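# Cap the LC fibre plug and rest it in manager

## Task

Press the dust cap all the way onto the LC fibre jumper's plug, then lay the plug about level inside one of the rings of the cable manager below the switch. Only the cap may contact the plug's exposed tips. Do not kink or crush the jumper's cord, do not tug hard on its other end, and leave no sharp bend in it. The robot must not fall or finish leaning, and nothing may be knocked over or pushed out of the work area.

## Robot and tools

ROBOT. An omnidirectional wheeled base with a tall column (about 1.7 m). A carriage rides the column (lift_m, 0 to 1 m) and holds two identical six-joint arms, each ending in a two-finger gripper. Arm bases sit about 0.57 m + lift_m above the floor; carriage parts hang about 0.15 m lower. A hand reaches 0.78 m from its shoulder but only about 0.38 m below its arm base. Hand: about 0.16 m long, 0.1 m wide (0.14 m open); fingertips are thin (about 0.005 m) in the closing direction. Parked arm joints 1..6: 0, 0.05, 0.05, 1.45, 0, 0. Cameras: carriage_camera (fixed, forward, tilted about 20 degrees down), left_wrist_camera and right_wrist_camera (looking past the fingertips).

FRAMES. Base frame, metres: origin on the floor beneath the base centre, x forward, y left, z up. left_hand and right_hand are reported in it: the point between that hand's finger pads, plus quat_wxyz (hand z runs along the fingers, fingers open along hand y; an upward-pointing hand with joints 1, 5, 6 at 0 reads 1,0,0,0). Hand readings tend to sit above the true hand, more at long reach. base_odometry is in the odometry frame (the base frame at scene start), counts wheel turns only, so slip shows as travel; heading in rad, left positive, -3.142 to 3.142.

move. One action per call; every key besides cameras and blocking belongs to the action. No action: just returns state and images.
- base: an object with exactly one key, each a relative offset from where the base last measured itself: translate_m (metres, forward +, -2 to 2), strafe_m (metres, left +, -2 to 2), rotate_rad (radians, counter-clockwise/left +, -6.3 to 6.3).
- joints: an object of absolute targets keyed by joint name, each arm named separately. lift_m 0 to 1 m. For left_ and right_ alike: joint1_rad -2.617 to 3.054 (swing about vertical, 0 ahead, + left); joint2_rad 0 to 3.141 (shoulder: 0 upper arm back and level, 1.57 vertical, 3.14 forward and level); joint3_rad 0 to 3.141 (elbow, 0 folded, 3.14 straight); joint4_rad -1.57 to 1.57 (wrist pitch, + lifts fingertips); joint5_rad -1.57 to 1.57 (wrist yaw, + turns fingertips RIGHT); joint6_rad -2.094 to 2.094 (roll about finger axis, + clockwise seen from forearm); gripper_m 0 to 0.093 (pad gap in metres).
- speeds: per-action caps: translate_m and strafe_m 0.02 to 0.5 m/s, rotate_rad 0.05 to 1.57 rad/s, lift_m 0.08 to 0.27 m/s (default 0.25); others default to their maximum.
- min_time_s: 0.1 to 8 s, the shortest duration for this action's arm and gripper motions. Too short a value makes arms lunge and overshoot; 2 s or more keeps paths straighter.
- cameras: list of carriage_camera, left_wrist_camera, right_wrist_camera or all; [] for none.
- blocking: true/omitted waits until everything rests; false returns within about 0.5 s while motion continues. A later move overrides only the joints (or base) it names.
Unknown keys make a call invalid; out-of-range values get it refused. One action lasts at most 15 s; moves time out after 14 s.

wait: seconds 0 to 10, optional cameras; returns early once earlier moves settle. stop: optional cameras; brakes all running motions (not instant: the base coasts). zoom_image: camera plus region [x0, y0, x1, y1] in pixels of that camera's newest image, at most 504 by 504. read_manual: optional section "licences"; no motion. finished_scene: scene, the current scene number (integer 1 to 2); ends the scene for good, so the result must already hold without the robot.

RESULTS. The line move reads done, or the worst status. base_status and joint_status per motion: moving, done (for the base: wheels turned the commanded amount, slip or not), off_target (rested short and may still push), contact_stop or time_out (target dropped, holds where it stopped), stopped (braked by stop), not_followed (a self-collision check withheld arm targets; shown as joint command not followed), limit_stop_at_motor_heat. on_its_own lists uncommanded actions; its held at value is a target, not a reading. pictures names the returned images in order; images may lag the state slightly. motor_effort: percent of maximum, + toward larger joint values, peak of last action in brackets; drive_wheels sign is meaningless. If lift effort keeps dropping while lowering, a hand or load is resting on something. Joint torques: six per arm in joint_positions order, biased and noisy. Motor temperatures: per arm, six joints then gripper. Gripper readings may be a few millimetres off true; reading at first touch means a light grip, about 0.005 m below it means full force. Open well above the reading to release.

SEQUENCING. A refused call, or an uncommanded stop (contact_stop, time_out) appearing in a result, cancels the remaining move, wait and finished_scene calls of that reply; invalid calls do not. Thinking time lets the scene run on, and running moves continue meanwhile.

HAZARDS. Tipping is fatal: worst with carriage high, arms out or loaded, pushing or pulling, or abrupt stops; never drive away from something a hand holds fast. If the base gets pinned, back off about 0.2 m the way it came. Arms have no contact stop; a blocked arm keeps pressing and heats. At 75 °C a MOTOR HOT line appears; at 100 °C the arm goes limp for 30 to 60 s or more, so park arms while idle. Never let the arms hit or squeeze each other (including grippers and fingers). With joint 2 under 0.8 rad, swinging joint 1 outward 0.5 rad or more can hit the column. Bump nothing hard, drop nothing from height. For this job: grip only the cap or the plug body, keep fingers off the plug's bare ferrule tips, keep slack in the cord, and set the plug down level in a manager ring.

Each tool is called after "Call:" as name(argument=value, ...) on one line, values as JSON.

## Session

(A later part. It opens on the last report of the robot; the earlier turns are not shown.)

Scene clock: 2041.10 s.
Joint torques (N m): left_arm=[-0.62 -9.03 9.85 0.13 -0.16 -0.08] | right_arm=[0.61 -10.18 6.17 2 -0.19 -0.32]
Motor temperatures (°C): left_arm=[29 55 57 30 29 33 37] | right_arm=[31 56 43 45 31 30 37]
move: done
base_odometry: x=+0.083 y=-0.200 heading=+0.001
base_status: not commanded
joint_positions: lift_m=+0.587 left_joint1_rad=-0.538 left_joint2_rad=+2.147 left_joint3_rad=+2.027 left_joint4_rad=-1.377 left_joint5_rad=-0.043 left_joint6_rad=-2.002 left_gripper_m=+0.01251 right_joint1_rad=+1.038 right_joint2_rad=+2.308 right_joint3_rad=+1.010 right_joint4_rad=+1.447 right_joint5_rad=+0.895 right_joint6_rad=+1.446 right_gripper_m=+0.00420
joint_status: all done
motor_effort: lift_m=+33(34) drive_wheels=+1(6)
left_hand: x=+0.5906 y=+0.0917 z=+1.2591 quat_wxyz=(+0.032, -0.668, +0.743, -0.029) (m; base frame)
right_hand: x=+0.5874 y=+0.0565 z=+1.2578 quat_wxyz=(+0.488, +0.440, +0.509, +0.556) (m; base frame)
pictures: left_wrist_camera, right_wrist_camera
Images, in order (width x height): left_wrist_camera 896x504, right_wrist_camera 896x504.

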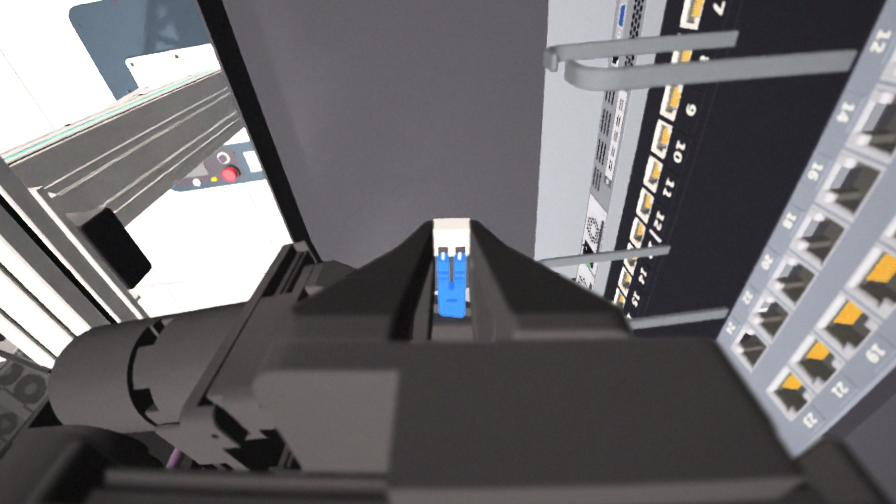

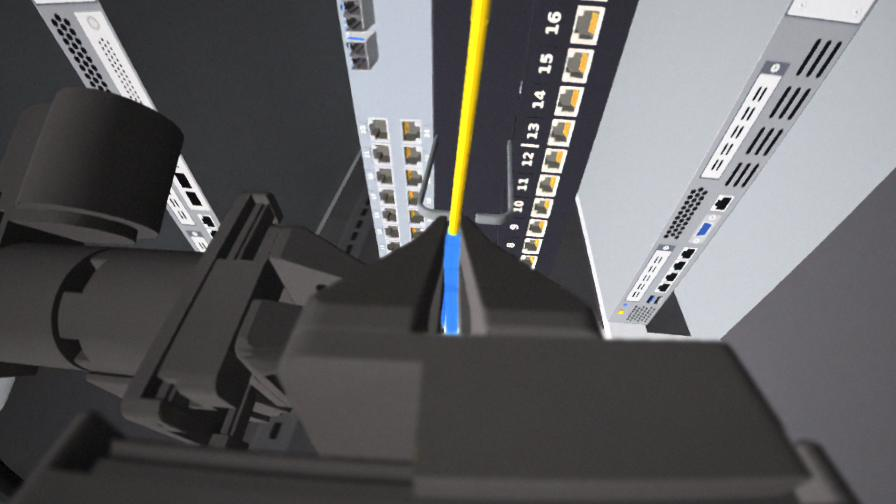

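Call:
move(joints={"left_joint1_rad": -0.5545, "left_joint2_rad": 2.1702, "left_joint3_rad": 2.0702, "left_joint4_rad": -1.3922, "left_joint5_rad": -0.0565, "left_joint6_rad": -2.0215}, min_time_s=0.8, cameras=["left_wrist_camera", "right_wrist_camera"])

Call:
zoom_image(camera="left_wrist_camera", region=[410, 210, 500, 340])

Call:
zoom_image(camera="right_wrist_camera", region=[410, 270, 500, 350])

Scene clock: 2058.50 s.
Joint torques (N m): left_arm=[-0.68 -9.02 9.84 0.14 -0.14 -0.1] | right_arm=[0.59 -10.19 6.17 2 -0.19 -0.32]
Motor temperatures (°C): left_arm=[29 54 60 30 29 33 37] | right_arm=[31 56 43 45 31 30 37]
move: done
base_odometry: x=+0.083 y=-0.200 heading=+0.001
base_status: not commanded
joint_positions: lift_m=+0.587 left_joint1_rad=-0.545 left_joint2_rad=+2.155 left_joint3_rad=+2.037 left_joint4_rad=-1.381 left_joint5_rad=-0.046 left_joint6_rad=-2.010 left_gripper_m=+0.01251 right_joint1_rad=+1.038 right_joint2_rad=+2.308 right_joint3_rad=+1.010 right_joint4_rad=+1.447 right_joint5_rad=+0.895 right_joint6_rad=+1.446 right_gripper_m=+0.00420
joint_status: all done
motor_effort: lift_m=+33(34) drive_wheels=+2(7)
left_hand: x=+0.5903 y=+0.0887 z=+1.2587 quat_wxyz=(+0.032, -0.669, +0.742, -0.028) (m; base frame)
right_hand: x=+0.5874 y=+0.0565 z=+1.2576 quat_wxyz=(+0.488, +0.440, +0.510, +0.555) (m; base frame)
pictures: left_wrist_camera, right_wrist_camera
Images, in order (width x height): left_wrist_camera 896x504, right_wrist_camera 896x504.

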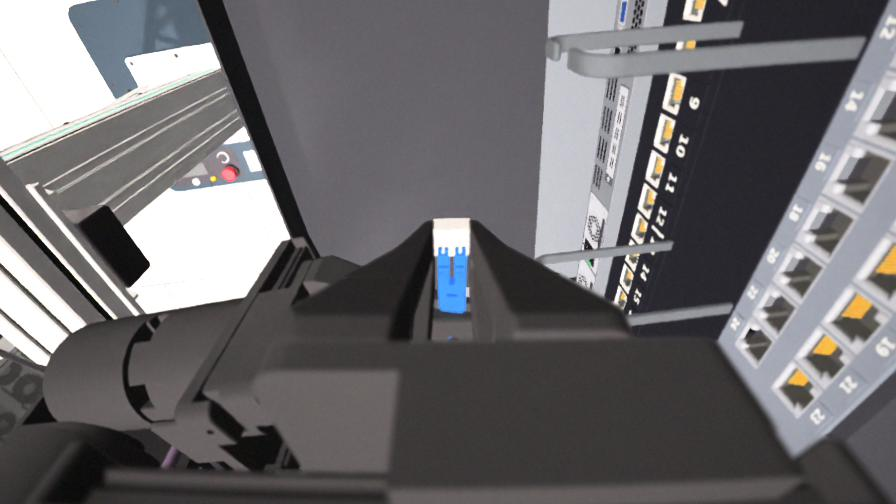

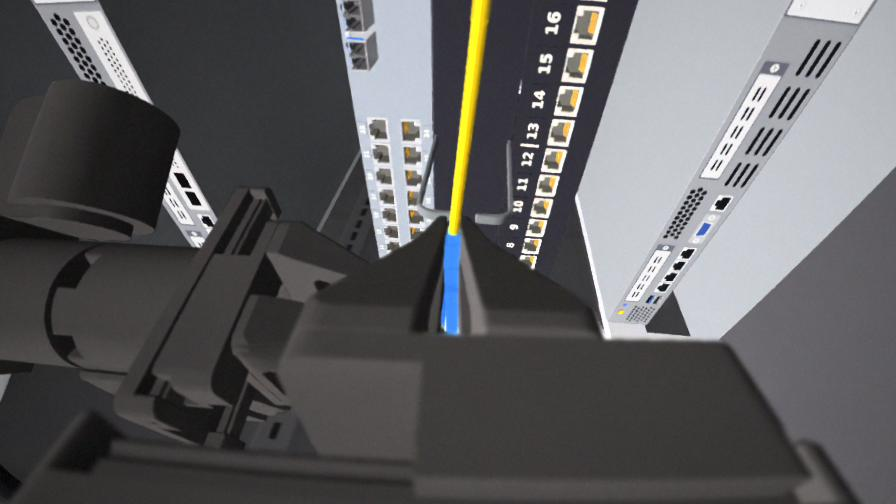

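Scaled by 3.877 from the camera's 896x504 image, which has a finer 1280x720 frame.

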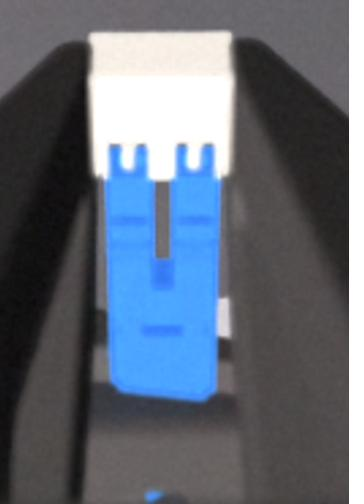

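Scaled by 5.600 from the camera's 896x504 image, which has a finer 1280x720 frame.

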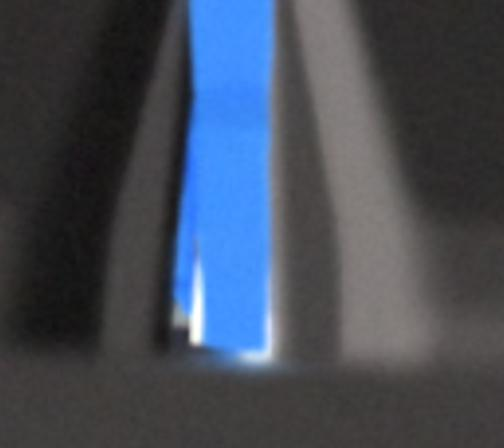

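Call:
move(joints={"left_joint1_rad": -0.562, "left_joint2_rad": 2.1745, "left_joint3_rad": 2.0775, "left_joint4_rad": -1.3955, "left_joint5_rad": -0.05, "left_joint6_rad": -2.0265}, min_time_s=0.8, cameras=["left_wrist_camera", "right_wrist_camera"])

Call:
zoom_image(camera="left_wrist_camera", region=[410, 210, 500, 340])

Call:
zoom_image(camera="right_wrist_camera", region=[410, 220, 500, 350])

Scene clock: 2071.80 s.
Joint torques (N m): left_arm=[-0.72 -9.03 9.78 0.14 -0.06 -0.08] | right_arm=[0.59 -10.18 6.17 2.02 -0.19 -0.32]
Motor temperatures (°C): left_arm=[29 53 60 30 29 33 37] | right_arm=[31 56 43 46 31 30 37]
move: done
base_odometry: x=+0.083 y=-0.200 heading=+0.001
base_status: not commanded
joint_positions: lift_m=+0.587 left_joint1_rad=-0.553 left_joint2_rad=+2.159 left_joint3_rad=+2.045 left_joint4_rad=-1.383 left_joint5_rad=-0.048 left_joint6_rad=-2.016 left_gripper_m=+0.01251 right_joint1_rad=+1.038 right_joint2_rad=+2.308 right_joint3_rad=+1.010 right_joint4_rad=+1.445 right_joint5_rad=+0.895 right_joint6_rad=+1.446 right_gripper_m=+0.00420
joint_status: all done
motor_effort: lift_m=+33(34) drive_wheels=+6(9)
left_hand: x=+0.5897 y=+0.0858 z=+1.2590 quat_wxyz=(+0.033, -0.668, +0.743, -0.028) (m; base frame)
right_hand: x=+0.5874 y=+0.0566 z=+1.2574 quat_wxyz=(+0.488, +0.440, +0.510, +0.555) (m; base frame)
pictures: left_wrist_camera, right_wrist_camera
Images, in order (width x height): left_wrist_camera 896x504, right_wrist_camera 896x504.

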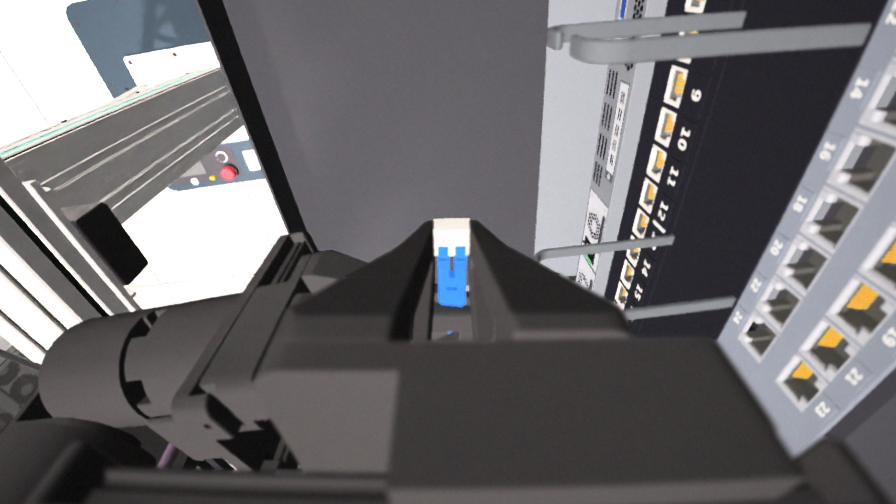

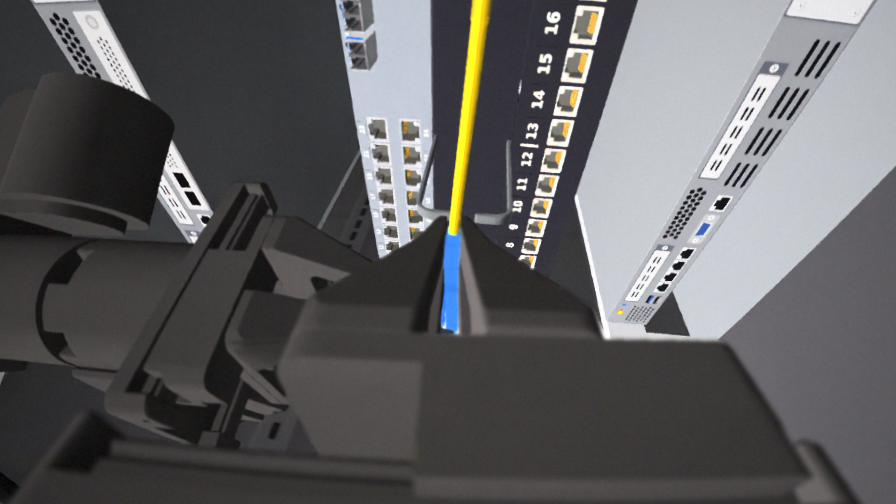

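Scaled by 3.877 from the camera's 896x504 image, which has a finer 1280x720 frame.

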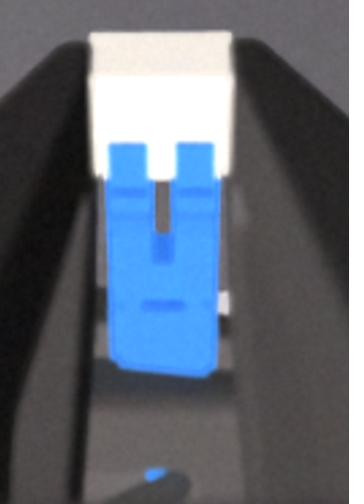

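Scaled by 3.877 from the camera's 896x504 image, which has a finer 1280x720 frame.

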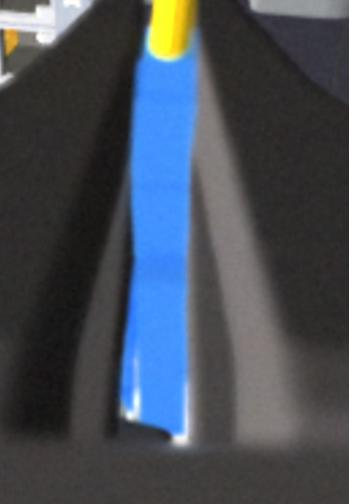

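Call:
move(joints={"left_joint1_rad": -0.567, "left_joint2_rad": 2.1785, "left_joint3_rad": 2.0843, "left_joint4_rad": -1.3985, "left_joint5_rad": -0.05, "left_joint6_rad": -2.0315}, min_time_s=0.8, cameras=["left_wrist_camera", "right_wrist_camera"])

Call:
zoom_image(camera="left_wrist_camera", region=[410, 210, 500, 340])

Call:
zoom_image(camera="right_wrist_camera", region=[410, 220, 500, 350])

Scene clock: 2087.50 s.
Joint torques (N m): left_arm=[-0.98 -9.03 9.81 0.14 -0.05 -0.08] | right_arm=[0.58 -10.18 6.17 2.01 -0.18 -0.32]
Motor temperatures (°C): left_arm=[29 53 60 30 29 33 37] | right_arm=[31 56 43 46 31 30 37]
move: done
base_odometry: x=+0.083 y=-0.200 heading=+0.001
base_status: not commanded
joint_positions: lift_m=+0.587 left_joint1_rad=-0.554 left_joint2_rad=+2.162 left_joint3_rad=+2.051 left_joint4_rad=-1.387 left_joint5_rad=-0.050 left_joint6_rad=-2.020 left_gripper_m=+0.01251 right_joint1_rad=+1.038 right_joint2_rad=+2.308 right_joint3_rad=+1.010 right_joint4_rad=+1.445 right_joint5_rad=+0.895 right_joint6_rad=+1.446 right_gripper_m=+0.00420
joint_status: all done
motor_effort: lift_m=+33(34) drive_wheels=+3(7)
left_hand: x=+0.5899 y=+0.0853 z=+1.2592 quat_wxyz=(+0.034, -0.669, +0.742, -0.028) (m; base frame)
right_hand: x=+0.5874 y=+0.0566 z=+1.2574 quat_wxyz=(+0.488, +0.440, +0.510, +0.555) (m; base frame)
pictures: left_wrist_camera, right_wrist_camera
Images, in order (width x height): left_wrist_camera 896x504, right_wrist_camera 896x504.

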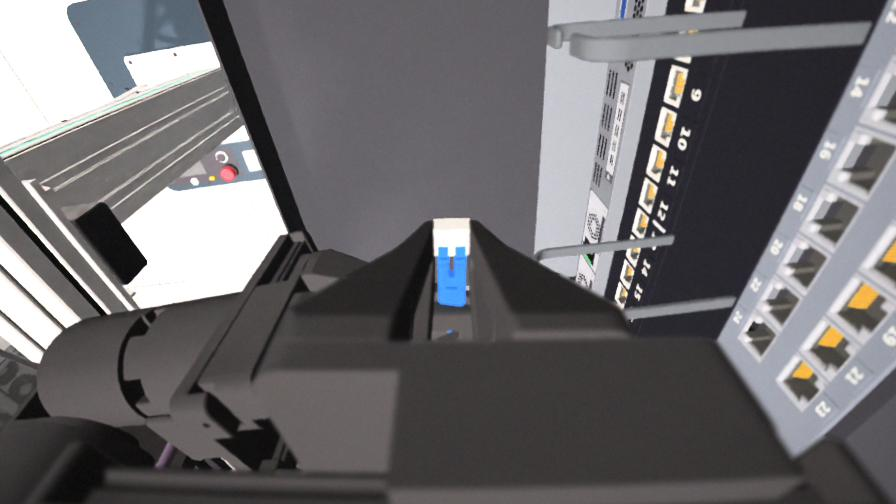

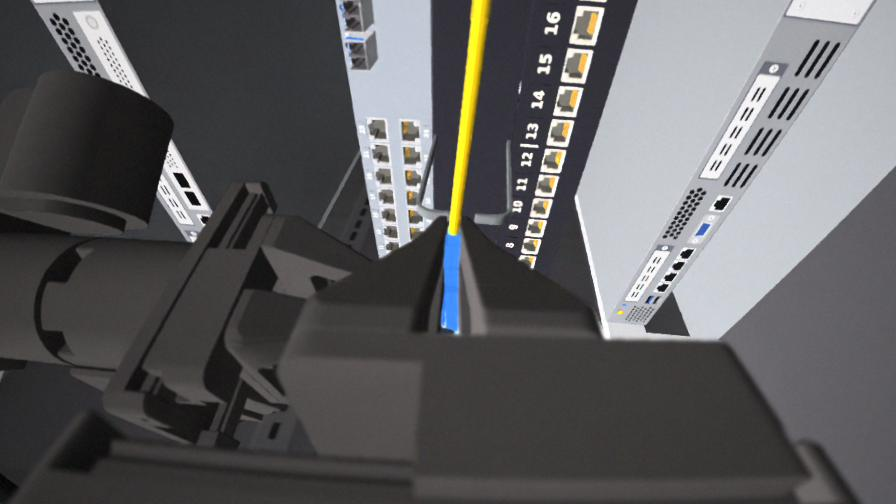

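Scaled by 3.877 from the camera's 896x504 image, which has a finer 1280x720 frame.

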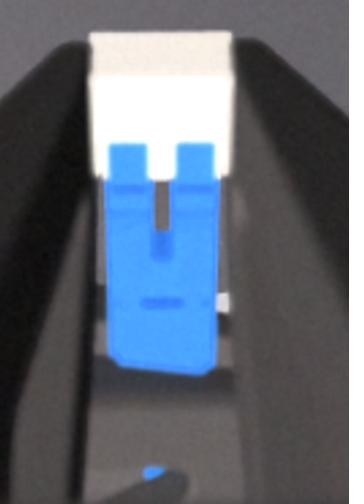

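Scaled by 3.877 from the camera's 896x504 image, which has a finer 1280x720 frame.

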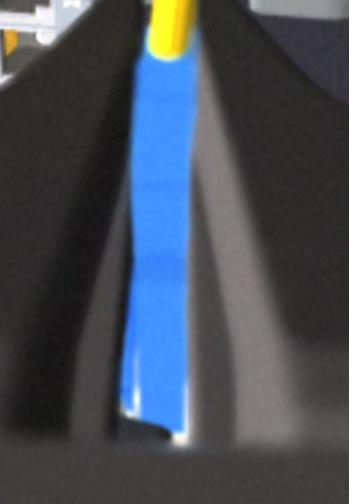

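Call:
move(joints={"left_joint1_rad": -0.588, "left_joint5_rad": -0.03}, min_time_s=0.8, cameras=["left_wrist_camera", "right_wrist_camera"])

Call:
zoom_image(camera="left_wrist_camera", region=[410, 210, 500, 340])

Call:
zoom_image(camera="right_wrist_camera", region=[410, 220, 500, 350])

Scene clock: 2096.20 s.
Joint torques (N m): left_arm=[-1.94 -9.09 9.84 0.15 0.26 -0.09] | right_arm=[0.58 -10.17 6.17 2.02 -0.2 -0.32]
Motor temperatures (°C): left_arm=[29 55 60 30 29 33 37] | right_arm=[31 56 43 46 31 30 37]
move: off_target
base_odometry: x=+0.083 y=-0.200 heading=+0.001
base_status: not commanded
joint_positions: lift_m=+0.587 left_joint1_rad=-0.564 left_joint2_rad=+2.162 left_joint3_rad=+2.051 left_joint4_rad=-1.388 left_joint5_rad=-0.064 left_joint6_rad=-2.021 left_gripper_m=+0.01251 right_joint1_rad=+1.038 right_joint2_rad=+2.308 right_joint3_rad=+1.010 right_joint4_rad=+1.445 right_joint5_rad=+0.897 right_joint6_rad=+1.446 right_gripper_m=+0.00420
joint_status: left_joint1_rad off_target (ended at -0.564, target -0.588); left_joint5_rad off_target (ended at -0.064, target -0.030)
motor_effort: lift_m=+33(34) drive_wheels=+3(7)
left_hand: x=+0.5890 y=+0.0839 z=+1.2593 quat_wxyz=(+0.041, -0.666, +0.744, -0.026) (m; base frame)
right_hand: x=+0.5875 y=+0.0562 z=+1.2574 quat_wxyz=(+0.488, +0.441, +0.510, +0.554) (m; base frame)
pictures: left_wrist_camera, right_wrist_camera
Images, in order (width x height): left_wrist_camera 896x504, right_wrist_camera 896x504.

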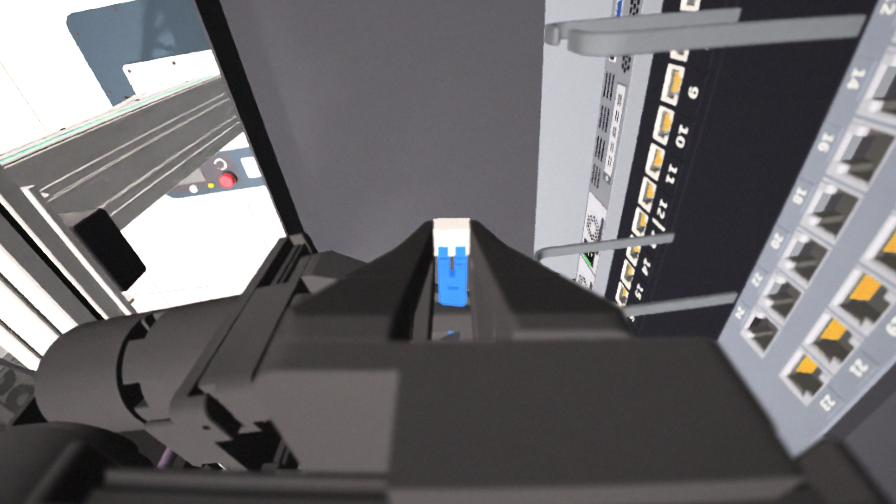

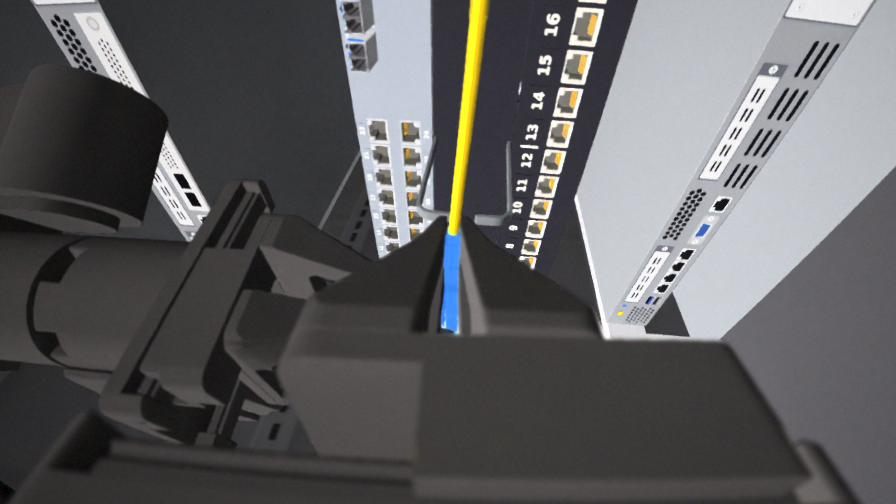

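Scaled by 3.877 from the camera's 896x504 image, which has a finer 1280x720 frame.

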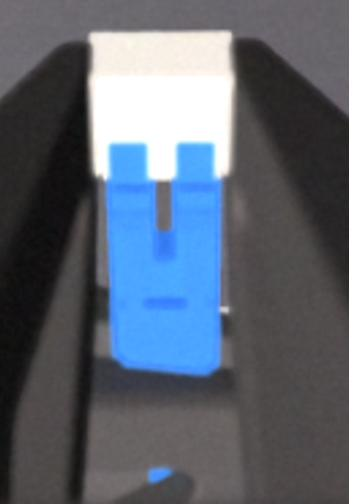

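Scaled by 3.877 from the camera's 896x504 image, which has a finer 1280x720 frame.

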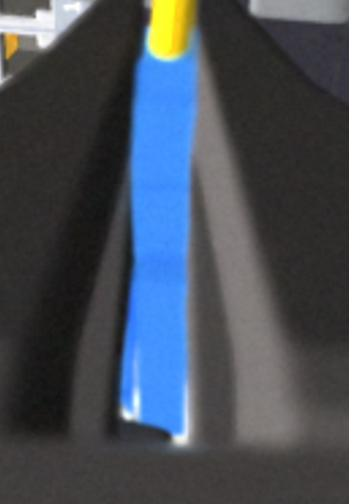

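Call:
move(joints={"left_joint1_rad": -0.612, "left_joint5_rad": 0.04}, min_time_s=0.8, cameras=["left_wrist_camera", "right_wrist_camera"])

Call:
zoom_image(camera="left_wrist_camera", region=[410, 210, 500, 340])

Call:
zoom_image(camera="right_wrist_camera", region=[410, 220, 500, 350])

Scene clock: 2105.83 s.
Joint torques (N m): left_arm=[-3.15 -9.09 9.84 0.12 0.9 -0.07] | right_arm=[0.58 -10.17 6.16 1.97 -0.39 -0.32]
Motor temperatures (°C): left_arm=[29 55 60 30 29 33 37] | right_arm=[31 56 43 46 31 30 37]
move: off_target
base_odometry: x=+0.083 y=-0.200 heading=+0.001
base_status: not commanded
joint_positions: lift_m=+0.587 left_joint1_rad=-0.572 left_joint2_rad=+2.162 left_joint3_rad=+2.051 left_joint4_rad=-1.385 left_joint5_rad=-0.063 left_joint6_rad=-2.022 left_gripper_m=+0.01251 right_joint1_rad=+1.038 right_joint2_rad=+2.308 right_joint3_rad=+1.010 right_joint4_rad=+1.448 right_joint5_rad=+0.914 right_joint6_rad=+1.446 right_gripper_m=+0.00420
joint_status: left_joint1_rad off_target (ended at -0.572, target -0.612); left_joint5_rad off_target (ended at -0.063, target +0.040)
motor_effort: lift_m=+33(34) drive_wheels=+5(6)
left_hand: x=+0.5878 y=+0.0804 z=+1.2594 quat_wxyz=(+0.041, -0.663, +0.747, -0.027) (m; base frame)
right_hand: x=+0.5879 y=+0.0532 z=+1.2574 quat_wxyz=(+0.492, +0.446, +0.505, +0.551) (m; base frame)
pictures: left_wrist_camera, right_wrist_camera
Images, in order (width x height): left_wrist_camera 896x504, right_wrist_camera 896x504.

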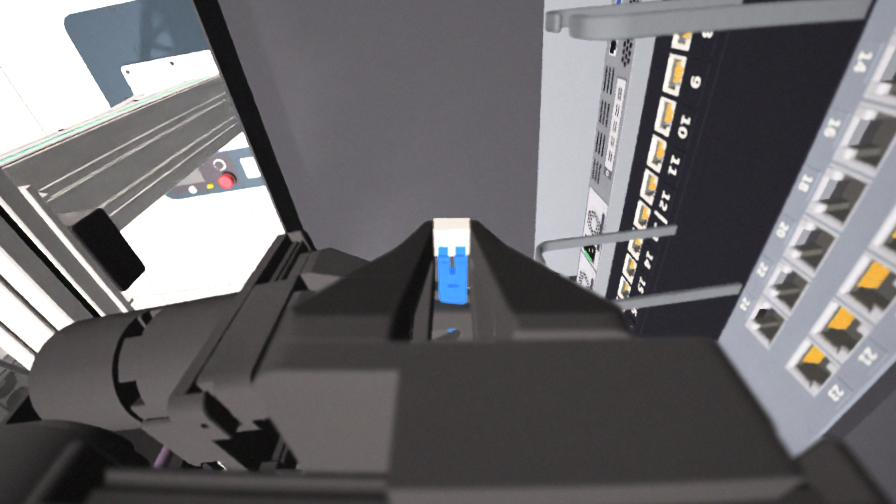

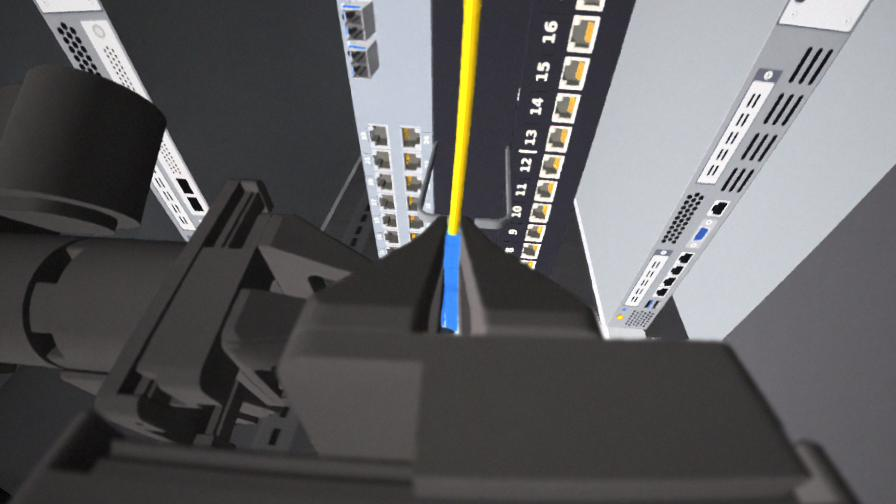

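Scaled by 3.877 from the camera's 896x504 image, which has a finer 1280x720 frame.

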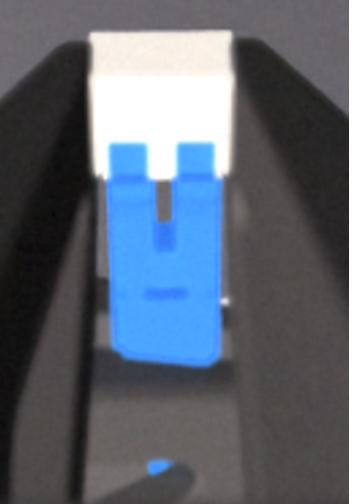

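Scaled by 3.877 from the camera's 896x504 image, which has a finer 1280x720 frame.

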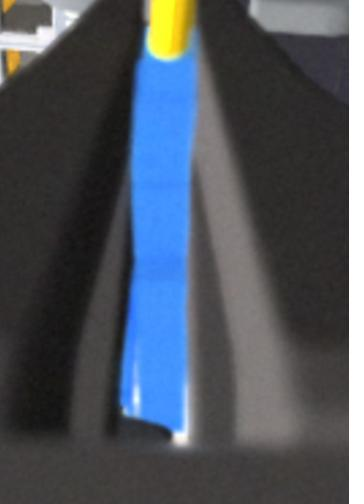

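Call:
move(joints={"left_joint1_rad": -0.626, "left_joint5_rad": 0.10, "right_joint5_rad": 0.855}, min_time_s=0.8, cameras=["left_wrist_camera"])

Call:
zoom_image(camera="left_wrist_camera", region=[410, 210, 500, 340])

Scene clock: 2114.37 s.
Joint torques (N m): left_arm=[-4.25 -9.06 9.85 0.06 1.37 -0.08] | right_arm=[0.58 -10.15 6.15 1.96 -0.71 -0.32]
Motor temperatures (°C): left_arm=[30 56 60 30 30 33 37] | right_arm=[31 56 43 46 31 30 37]
move: off_target
base_odometry: x=+0.083 y=-0.200 heading=+0.001
base_status: not commanded
joint_positions: lift_m=+0.587 left_joint1_rad=-0.573 left_joint2_rad=+2.162 left_joint3_rad=+2.051 left_joint4_rad=-1.378 left_joint5_rad=-0.054 left_joint6_rad=-2.022 left_gripper_m=+0.01251 right_joint1_rad=+1.038 right_joint2_rad=+2.308 right_joint3_rad=+1.010 right_joint4_rad=+1.449 right_joint5_rad=+0.915 right_joint6_rad=+1.446 right_gripper_m=+0.00420
joint_status: left_joint1_rad off_target (ended at -0.573, target -0.626); left_joint5_rad off_target (ended at -0.054, target +0.100); right_joint5_rad off_target (ended at +0.915, target +0.855)
motor_effort: lift_m=+33(34) drive_wheels=+2(7)
left_hand: x=+0.5880 y=+0.0776 z=+1.2594 quat_wxyz=(+0.037, -0.663, +0.747, -0.032) (m; base frame)
right_hand: x=+0.5879 y=+0.0530 z=+1.2576 quat_wxyz=(+0.492, +0.447, +0.505, +0.551) (m; base frame)
pictures: left_wrist_camera
Images, in order (width x height): left_wrist_camera 896x504.

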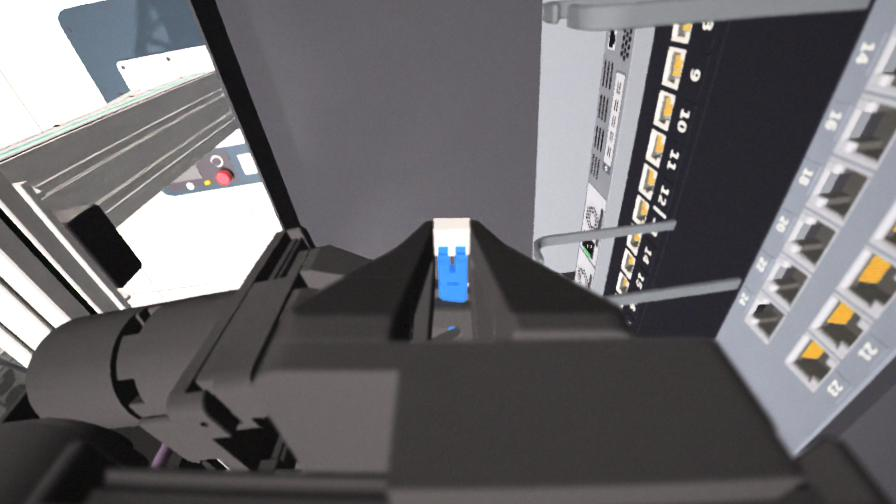

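Scaled by 3.877 from the camera's 896x504 image, which has a finer 1280x720 frame.

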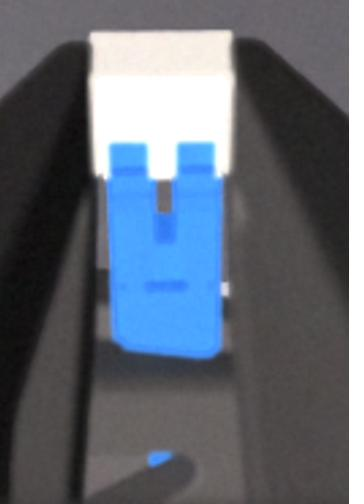

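Call:
move(cameras=["right_wrist_camera"])

Call:
zoom_image(camera="right_wrist_camera", region=[410, 220, 500, 350])

Scene clock: 2120.67 s.
Joint torques (N m): left_arm=[-4.26 -9.07 9.85 0.06 1.37 -0.06] | right_arm=[0.58 -10.15 6.16 1.96 -0.72 -0.32]
Motor temperatures (°C): left_arm=[30 56 60 30 30 33 37] | right_arm=[31 56 43 46 32 30 37]
base_odometry: x=+0.083 y=-0.200 heading=+0.001
base_status: not commanded
joint_positions: lift_m=+0.587 left_joint1_rad=-0.573 left_joint2_rad=+2.162 left_joint3_rad=+2.051 left_joint4_rad=-1.377 left_joint5_rad=-0.054 left_joint6_rad=-2.022 left_gripper_m=+0.01251 right_joint1_rad=+1.038 right_joint2_rad=+2.308 right_joint3_rad=+1.010 right_joint4_rad=+1.449 right_joint5_rad=+0.915 right_joint6_rad=+1.446 right_gripper_m=+0.00420
joint_status: left_joint1_rad off_target (ended at -0.573, target -0.626); left_joint5_rad off_target (ended at -0.054, target +0.100); right_joint5_rad off_target (ended at +0.915, target +0.855)
motor_effort: lift_m=+33(34) drive_wheels=+1(7)
left_hand: x=+0.5881 y=+0.0776 z=+1.2594 quat_wxyz=(+0.037, -0.663, +0.747, -0.032) (m; base frame)
right_hand: x=+0.5879 y=+0.0530 z=+1.2576 quat_wxyz=(+0.492, +0.447, +0.505, +0.551) (m; base frame)
pictures: right_wrist_camera
Images, in order (width x height): right_wrist_camera 896x504.

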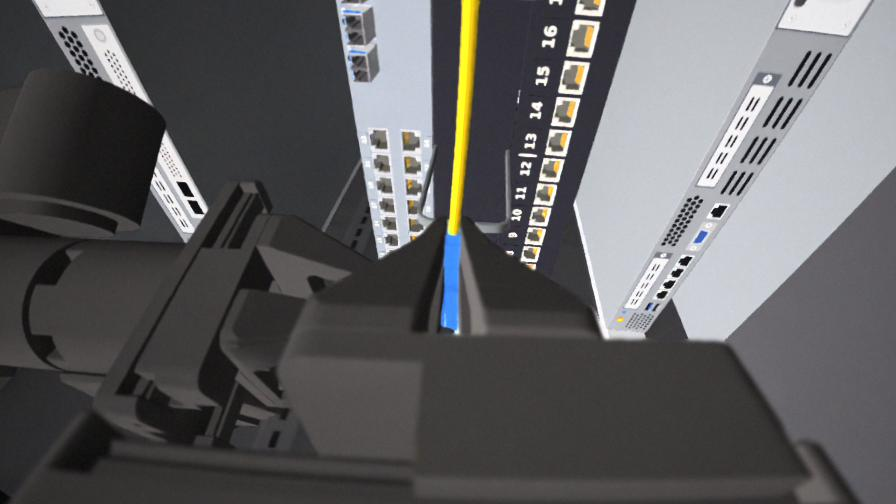

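Scaled by 3.877 from the camera's 896x504 image, which has a finer 1280x720 frame.

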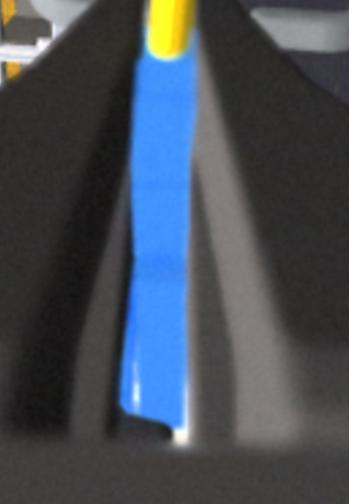

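Call:
move(joints={"left_joint1_rad": -0.643, "left_joint5_rad": 0.16, "right_joint5_rad": 0.825}, min_time_s=0.8, cameras=["left_wrist_camera", "right_wrist_camera"])

Call:
zoom_image(camera="left_wrist_camera", region=[410, 210, 500, 340])

Call:
zoom_image(camera="right_wrist_camera", region=[410, 220, 500, 350])

Scene clock: 2135.30 s.
Joint torques (N m): left_arm=[-5.64 -9.09 9.84 0.05 1.84 -0.05] | right_arm=[0.59 -10.17 6.15 1.95 -1.03 -0.32]
Motor temperatures (°C): left_arm=[31 57 60 30 32 33 37] | right_arm=[31 56 43 45 32 30 37]
move: off_target
base_odometry: x=+0.083 y=-0.200 heading=+0.001
base_status: not commanded
joint_positions: lift_m=+0.587 left_joint1_rad=-0.573 left_joint2_rad=+2.162 left_joint3_rad=+2.051 left_joint4_rad=-1.376 left_joint5_rad=-0.045 left_joint6_rad=-2.023 left_gripper_m=+0.01251 right_joint1_rad=+1.038 right_joint2_rad=+2.308 right_joint3_rad=+1.010 right_joint4_rad=+1.450 right_joint5_rad=+0.915 right_joint6_rad=+1.446 right_gripper_m=+0.00420
joint_status: left_joint1_rad off_target (ended at -0.573, target -0.643); left_joint5_rad off_target (ended at -0.045, target +0.160); right_joint5_rad off_target (ended at +0.915, target +0.825)
motor_effort: lift_m=+33(34) drive_wheels=+4(8)
left_hand: x=+0.5875 y=+0.0762 z=+1.2594 quat_wxyz=(+0.033, -0.663, +0.747, -0.034) (m; base frame)
right_hand: x=+0.5878 y=+0.0531 z=+1.2578 quat_wxyz=(+0.492, +0.447, +0.505, +0.551) (m; base frame)
pictures: left_wrist_camera, right_wrist_camera
Images, in order (width x height): left_wrist_camera 896x504, right_wrist_camera 896x504.

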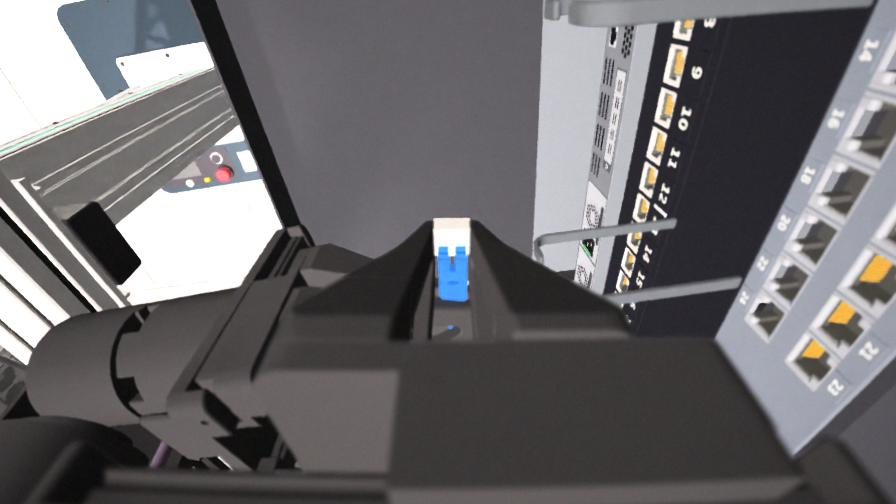

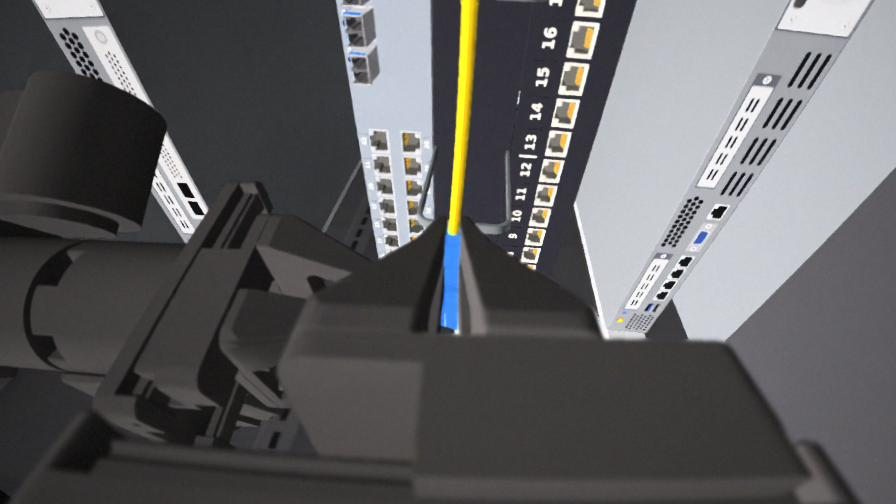

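Scaled by 3.877 from the camera's 896x504 image, which has a finer 1280x720 frame.

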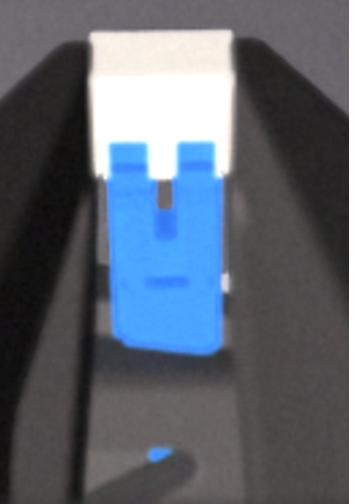

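Scaled by 3.877 from the camera's 896x504 image, which has a finer 1280x720 frame.

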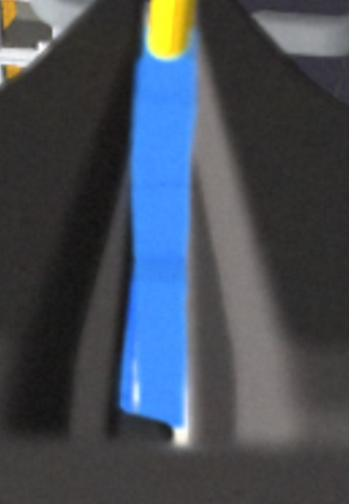

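Call:
move(joints={"left_joint1_rad": -0.665, "left_joint5_rad": 0.235, "right_joint5_rad": 0.79}, min_time_s=0.8, cameras=["left_wrist_camera"])

Call:
zoom_image(camera="left_wrist_camera", region=[410, 210, 500, 340])

Scene clock: 2143.30 s.
Joint torques (N m): left_arm=[-7.38 -9.1 9.39 0.07 2.42 -0.05] | right_arm=[0.59 -10.15 6.15 1.85 -1.46 -0.32]
Motor temperatures (°C): left_arm=[31 57 60 30 33 33 37] | right_arm=[31 56 43 45 32 30 37]
move: off_target
base_odometry: x=+0.083 y=-0.200 heading=+0.001
base_status: not commanded
joint_positions: lift_m=+0.587 left_joint1_rad=-0.573 left_joint2_rad=+2.162 left_joint3_rad=+2.056 left_joint4_rad=-1.376 left_joint5_rad=-0.032 left_joint6_rad=-2.023 left_gripper_m=+0.01251 right_joint1_rad=+1.038 right_joint2_rad=+2.308 right_joint3_rad=+1.010 right_joint4_rad=+1.457 right_joint5_rad=+0.920 right_joint6_rad=+1.446 right_gripper_m=+0.00420
joint_status: left_joint1_rad off_target (ended at -0.573, target -0.665); left_joint5_rad off_target (ended at -0.032, target +0.235); right_joint5_rad off_target (ended at +0.920, target +0.790)
motor_effort: lift_m=+33(34) drive_wheels=+3(5)
left_hand: x=+0.5873 y=+0.0737 z=+1.2607 quat_wxyz=(+0.027, -0.663, +0.747, -0.038) (m; base frame)
right_hand: x=+0.5879 y=+0.0520 z=+1.2589 quat_wxyz=(+0.493, +0.449, +0.501, +0.552) (m; base frame)
pictures: left_wrist_camera
Images, in order (width x height): left_wrist_camera 896x504.

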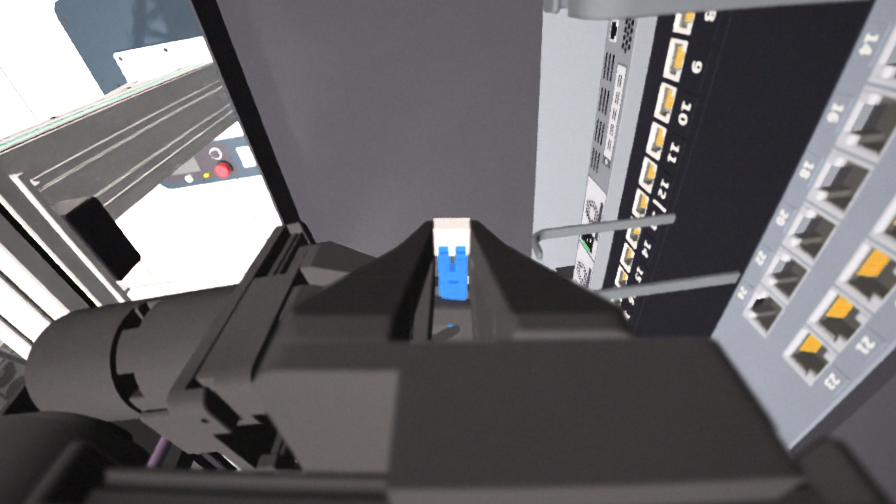

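Scaled by 3.877 from the camera's 896x504 image, which has a finer 1280x720 frame.

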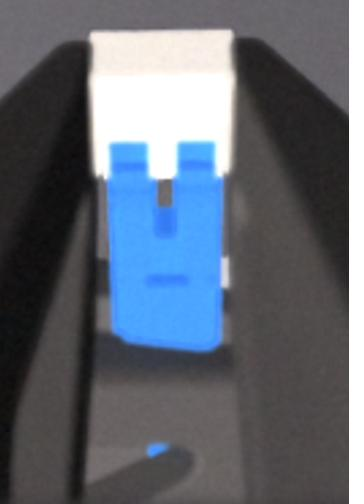

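Call:
move(joints={"left_joint1_rad": -0.575, "left_joint5_rad": -0.04, "right_joint5_rad": 0.905}, min_time_s=0.8)

Call:
move(joints={"left_gripper_m": 0.020}, min_time_s=1.0, cameras=["left_wrist_camera"])

Call:
zoom_image(camera="left_wrist_camera", region=[410, 210, 500, 340])

Scene clock: 2152.10 s.
Joint torques (N m): left_arm=[-0.12 -9.07 9.42 0.05 0.12 -0.05] | right_arm=[0.61 -10.15 6.16 1.87 -0.28 -0.32]
Motor temperatures (°C): left_arm=[32 57 60 30 35 33 37] | right_arm=[31 56 43 44 33 30 37]
move: done
base_odometry: x=+0.083 y=-0.200 heading=+0.001
base_status: not commanded
joint_positions: lift_m=+0.587 left_joint1_rad=-0.573 left_joint2_rad=+2.162 left_joint3_rad=+2.056 left_joint4_rad=-1.375 left_joint5_rad=-0.058 left_joint6_rad=-2.023 left_gripper_m=+0.01251 right_joint1_rad=+1.038 right_joint2_rad=+2.308 right_joint3_rad=+1.010 right_joint4_rad=+1.455 right_joint5_rad=+0.924 right_joint6_rad=+1.446 right_gripper_m=+0.00420
joint_status: all done
motor_effort: lift_m=+33(34) drive_wheels=+2(7)
left_hand: x=+0.5899 y=+0.0774 z=+1.2609 quat_wxyz=(+0.040, -0.663, +0.746, -0.035) (m; base frame)
right_hand: x=+0.5880 y=+0.0514 z=+1.2586 quat_wxyz=(+0.494, +0.450, +0.501, +0.551) (m; base frame)
pictures: none

Scene clock: 2153.40 s.
Joint torques (N m): left_arm=[-0.12 -9.07 9.39 0.14 0.07 -0.06] | right_arm=[0.59 -10.17 6.17 1.97 -0.19 -0.32]
Motor temperatures (°C): left_arm=[32 57 60 30 35 33 37] | right_arm=[31 56 43 44 33 30 37]
move: done
base_odometry: x=+0.083 y=-0.200 heading=+0.001
base_status: not commanded
joint_positions: lift_m=+0.587 left_joint1_rad=-0.573 left_joint2_rad=+2.162 left_joint3_rad=+2.056 left_joint4_rad=-1.386 left_joint5_rad=-0.053 left_joint6_rad=-2.023 left_gripper_m=+0.01989 right_joint1_rad=+1.038 right_joint2_rad=+2.308 right_joint3_rad=+1.010 right_joint4_rad=+1.448 right_joint5_rad=+0.916 right_joint6_rad=+1.446 right_gripper_m=+0.00420
joint_status: all done
motor_effort: lift_m=+34(34) drive_wheels=+3(7)
left_hand: x=+0.5873 y=+0.0780 z=+1.2607 quat_wxyz=(+0.036, -0.663, +0.747, -0.031) (m; base frame)
right_hand: x=+0.5879 y=+0.0529 z=+1.2575 quat_wxyz=(+0.493, +0.447, +0.505, +0.550) (m; base frame)
pictures: left_wrist_camera
Images, in order (width x height): left_wrist_camera 896x504.

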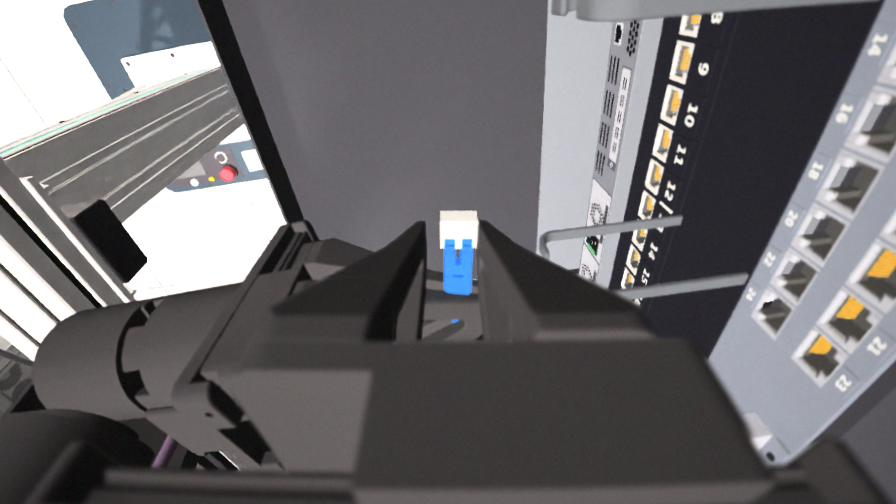

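Scaled by 3.877 from the camera's 896x504 image, which has a finer 1280x720 frame.

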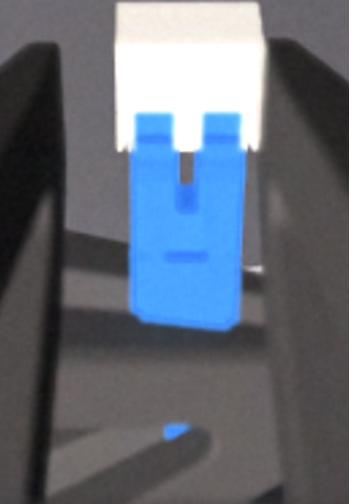

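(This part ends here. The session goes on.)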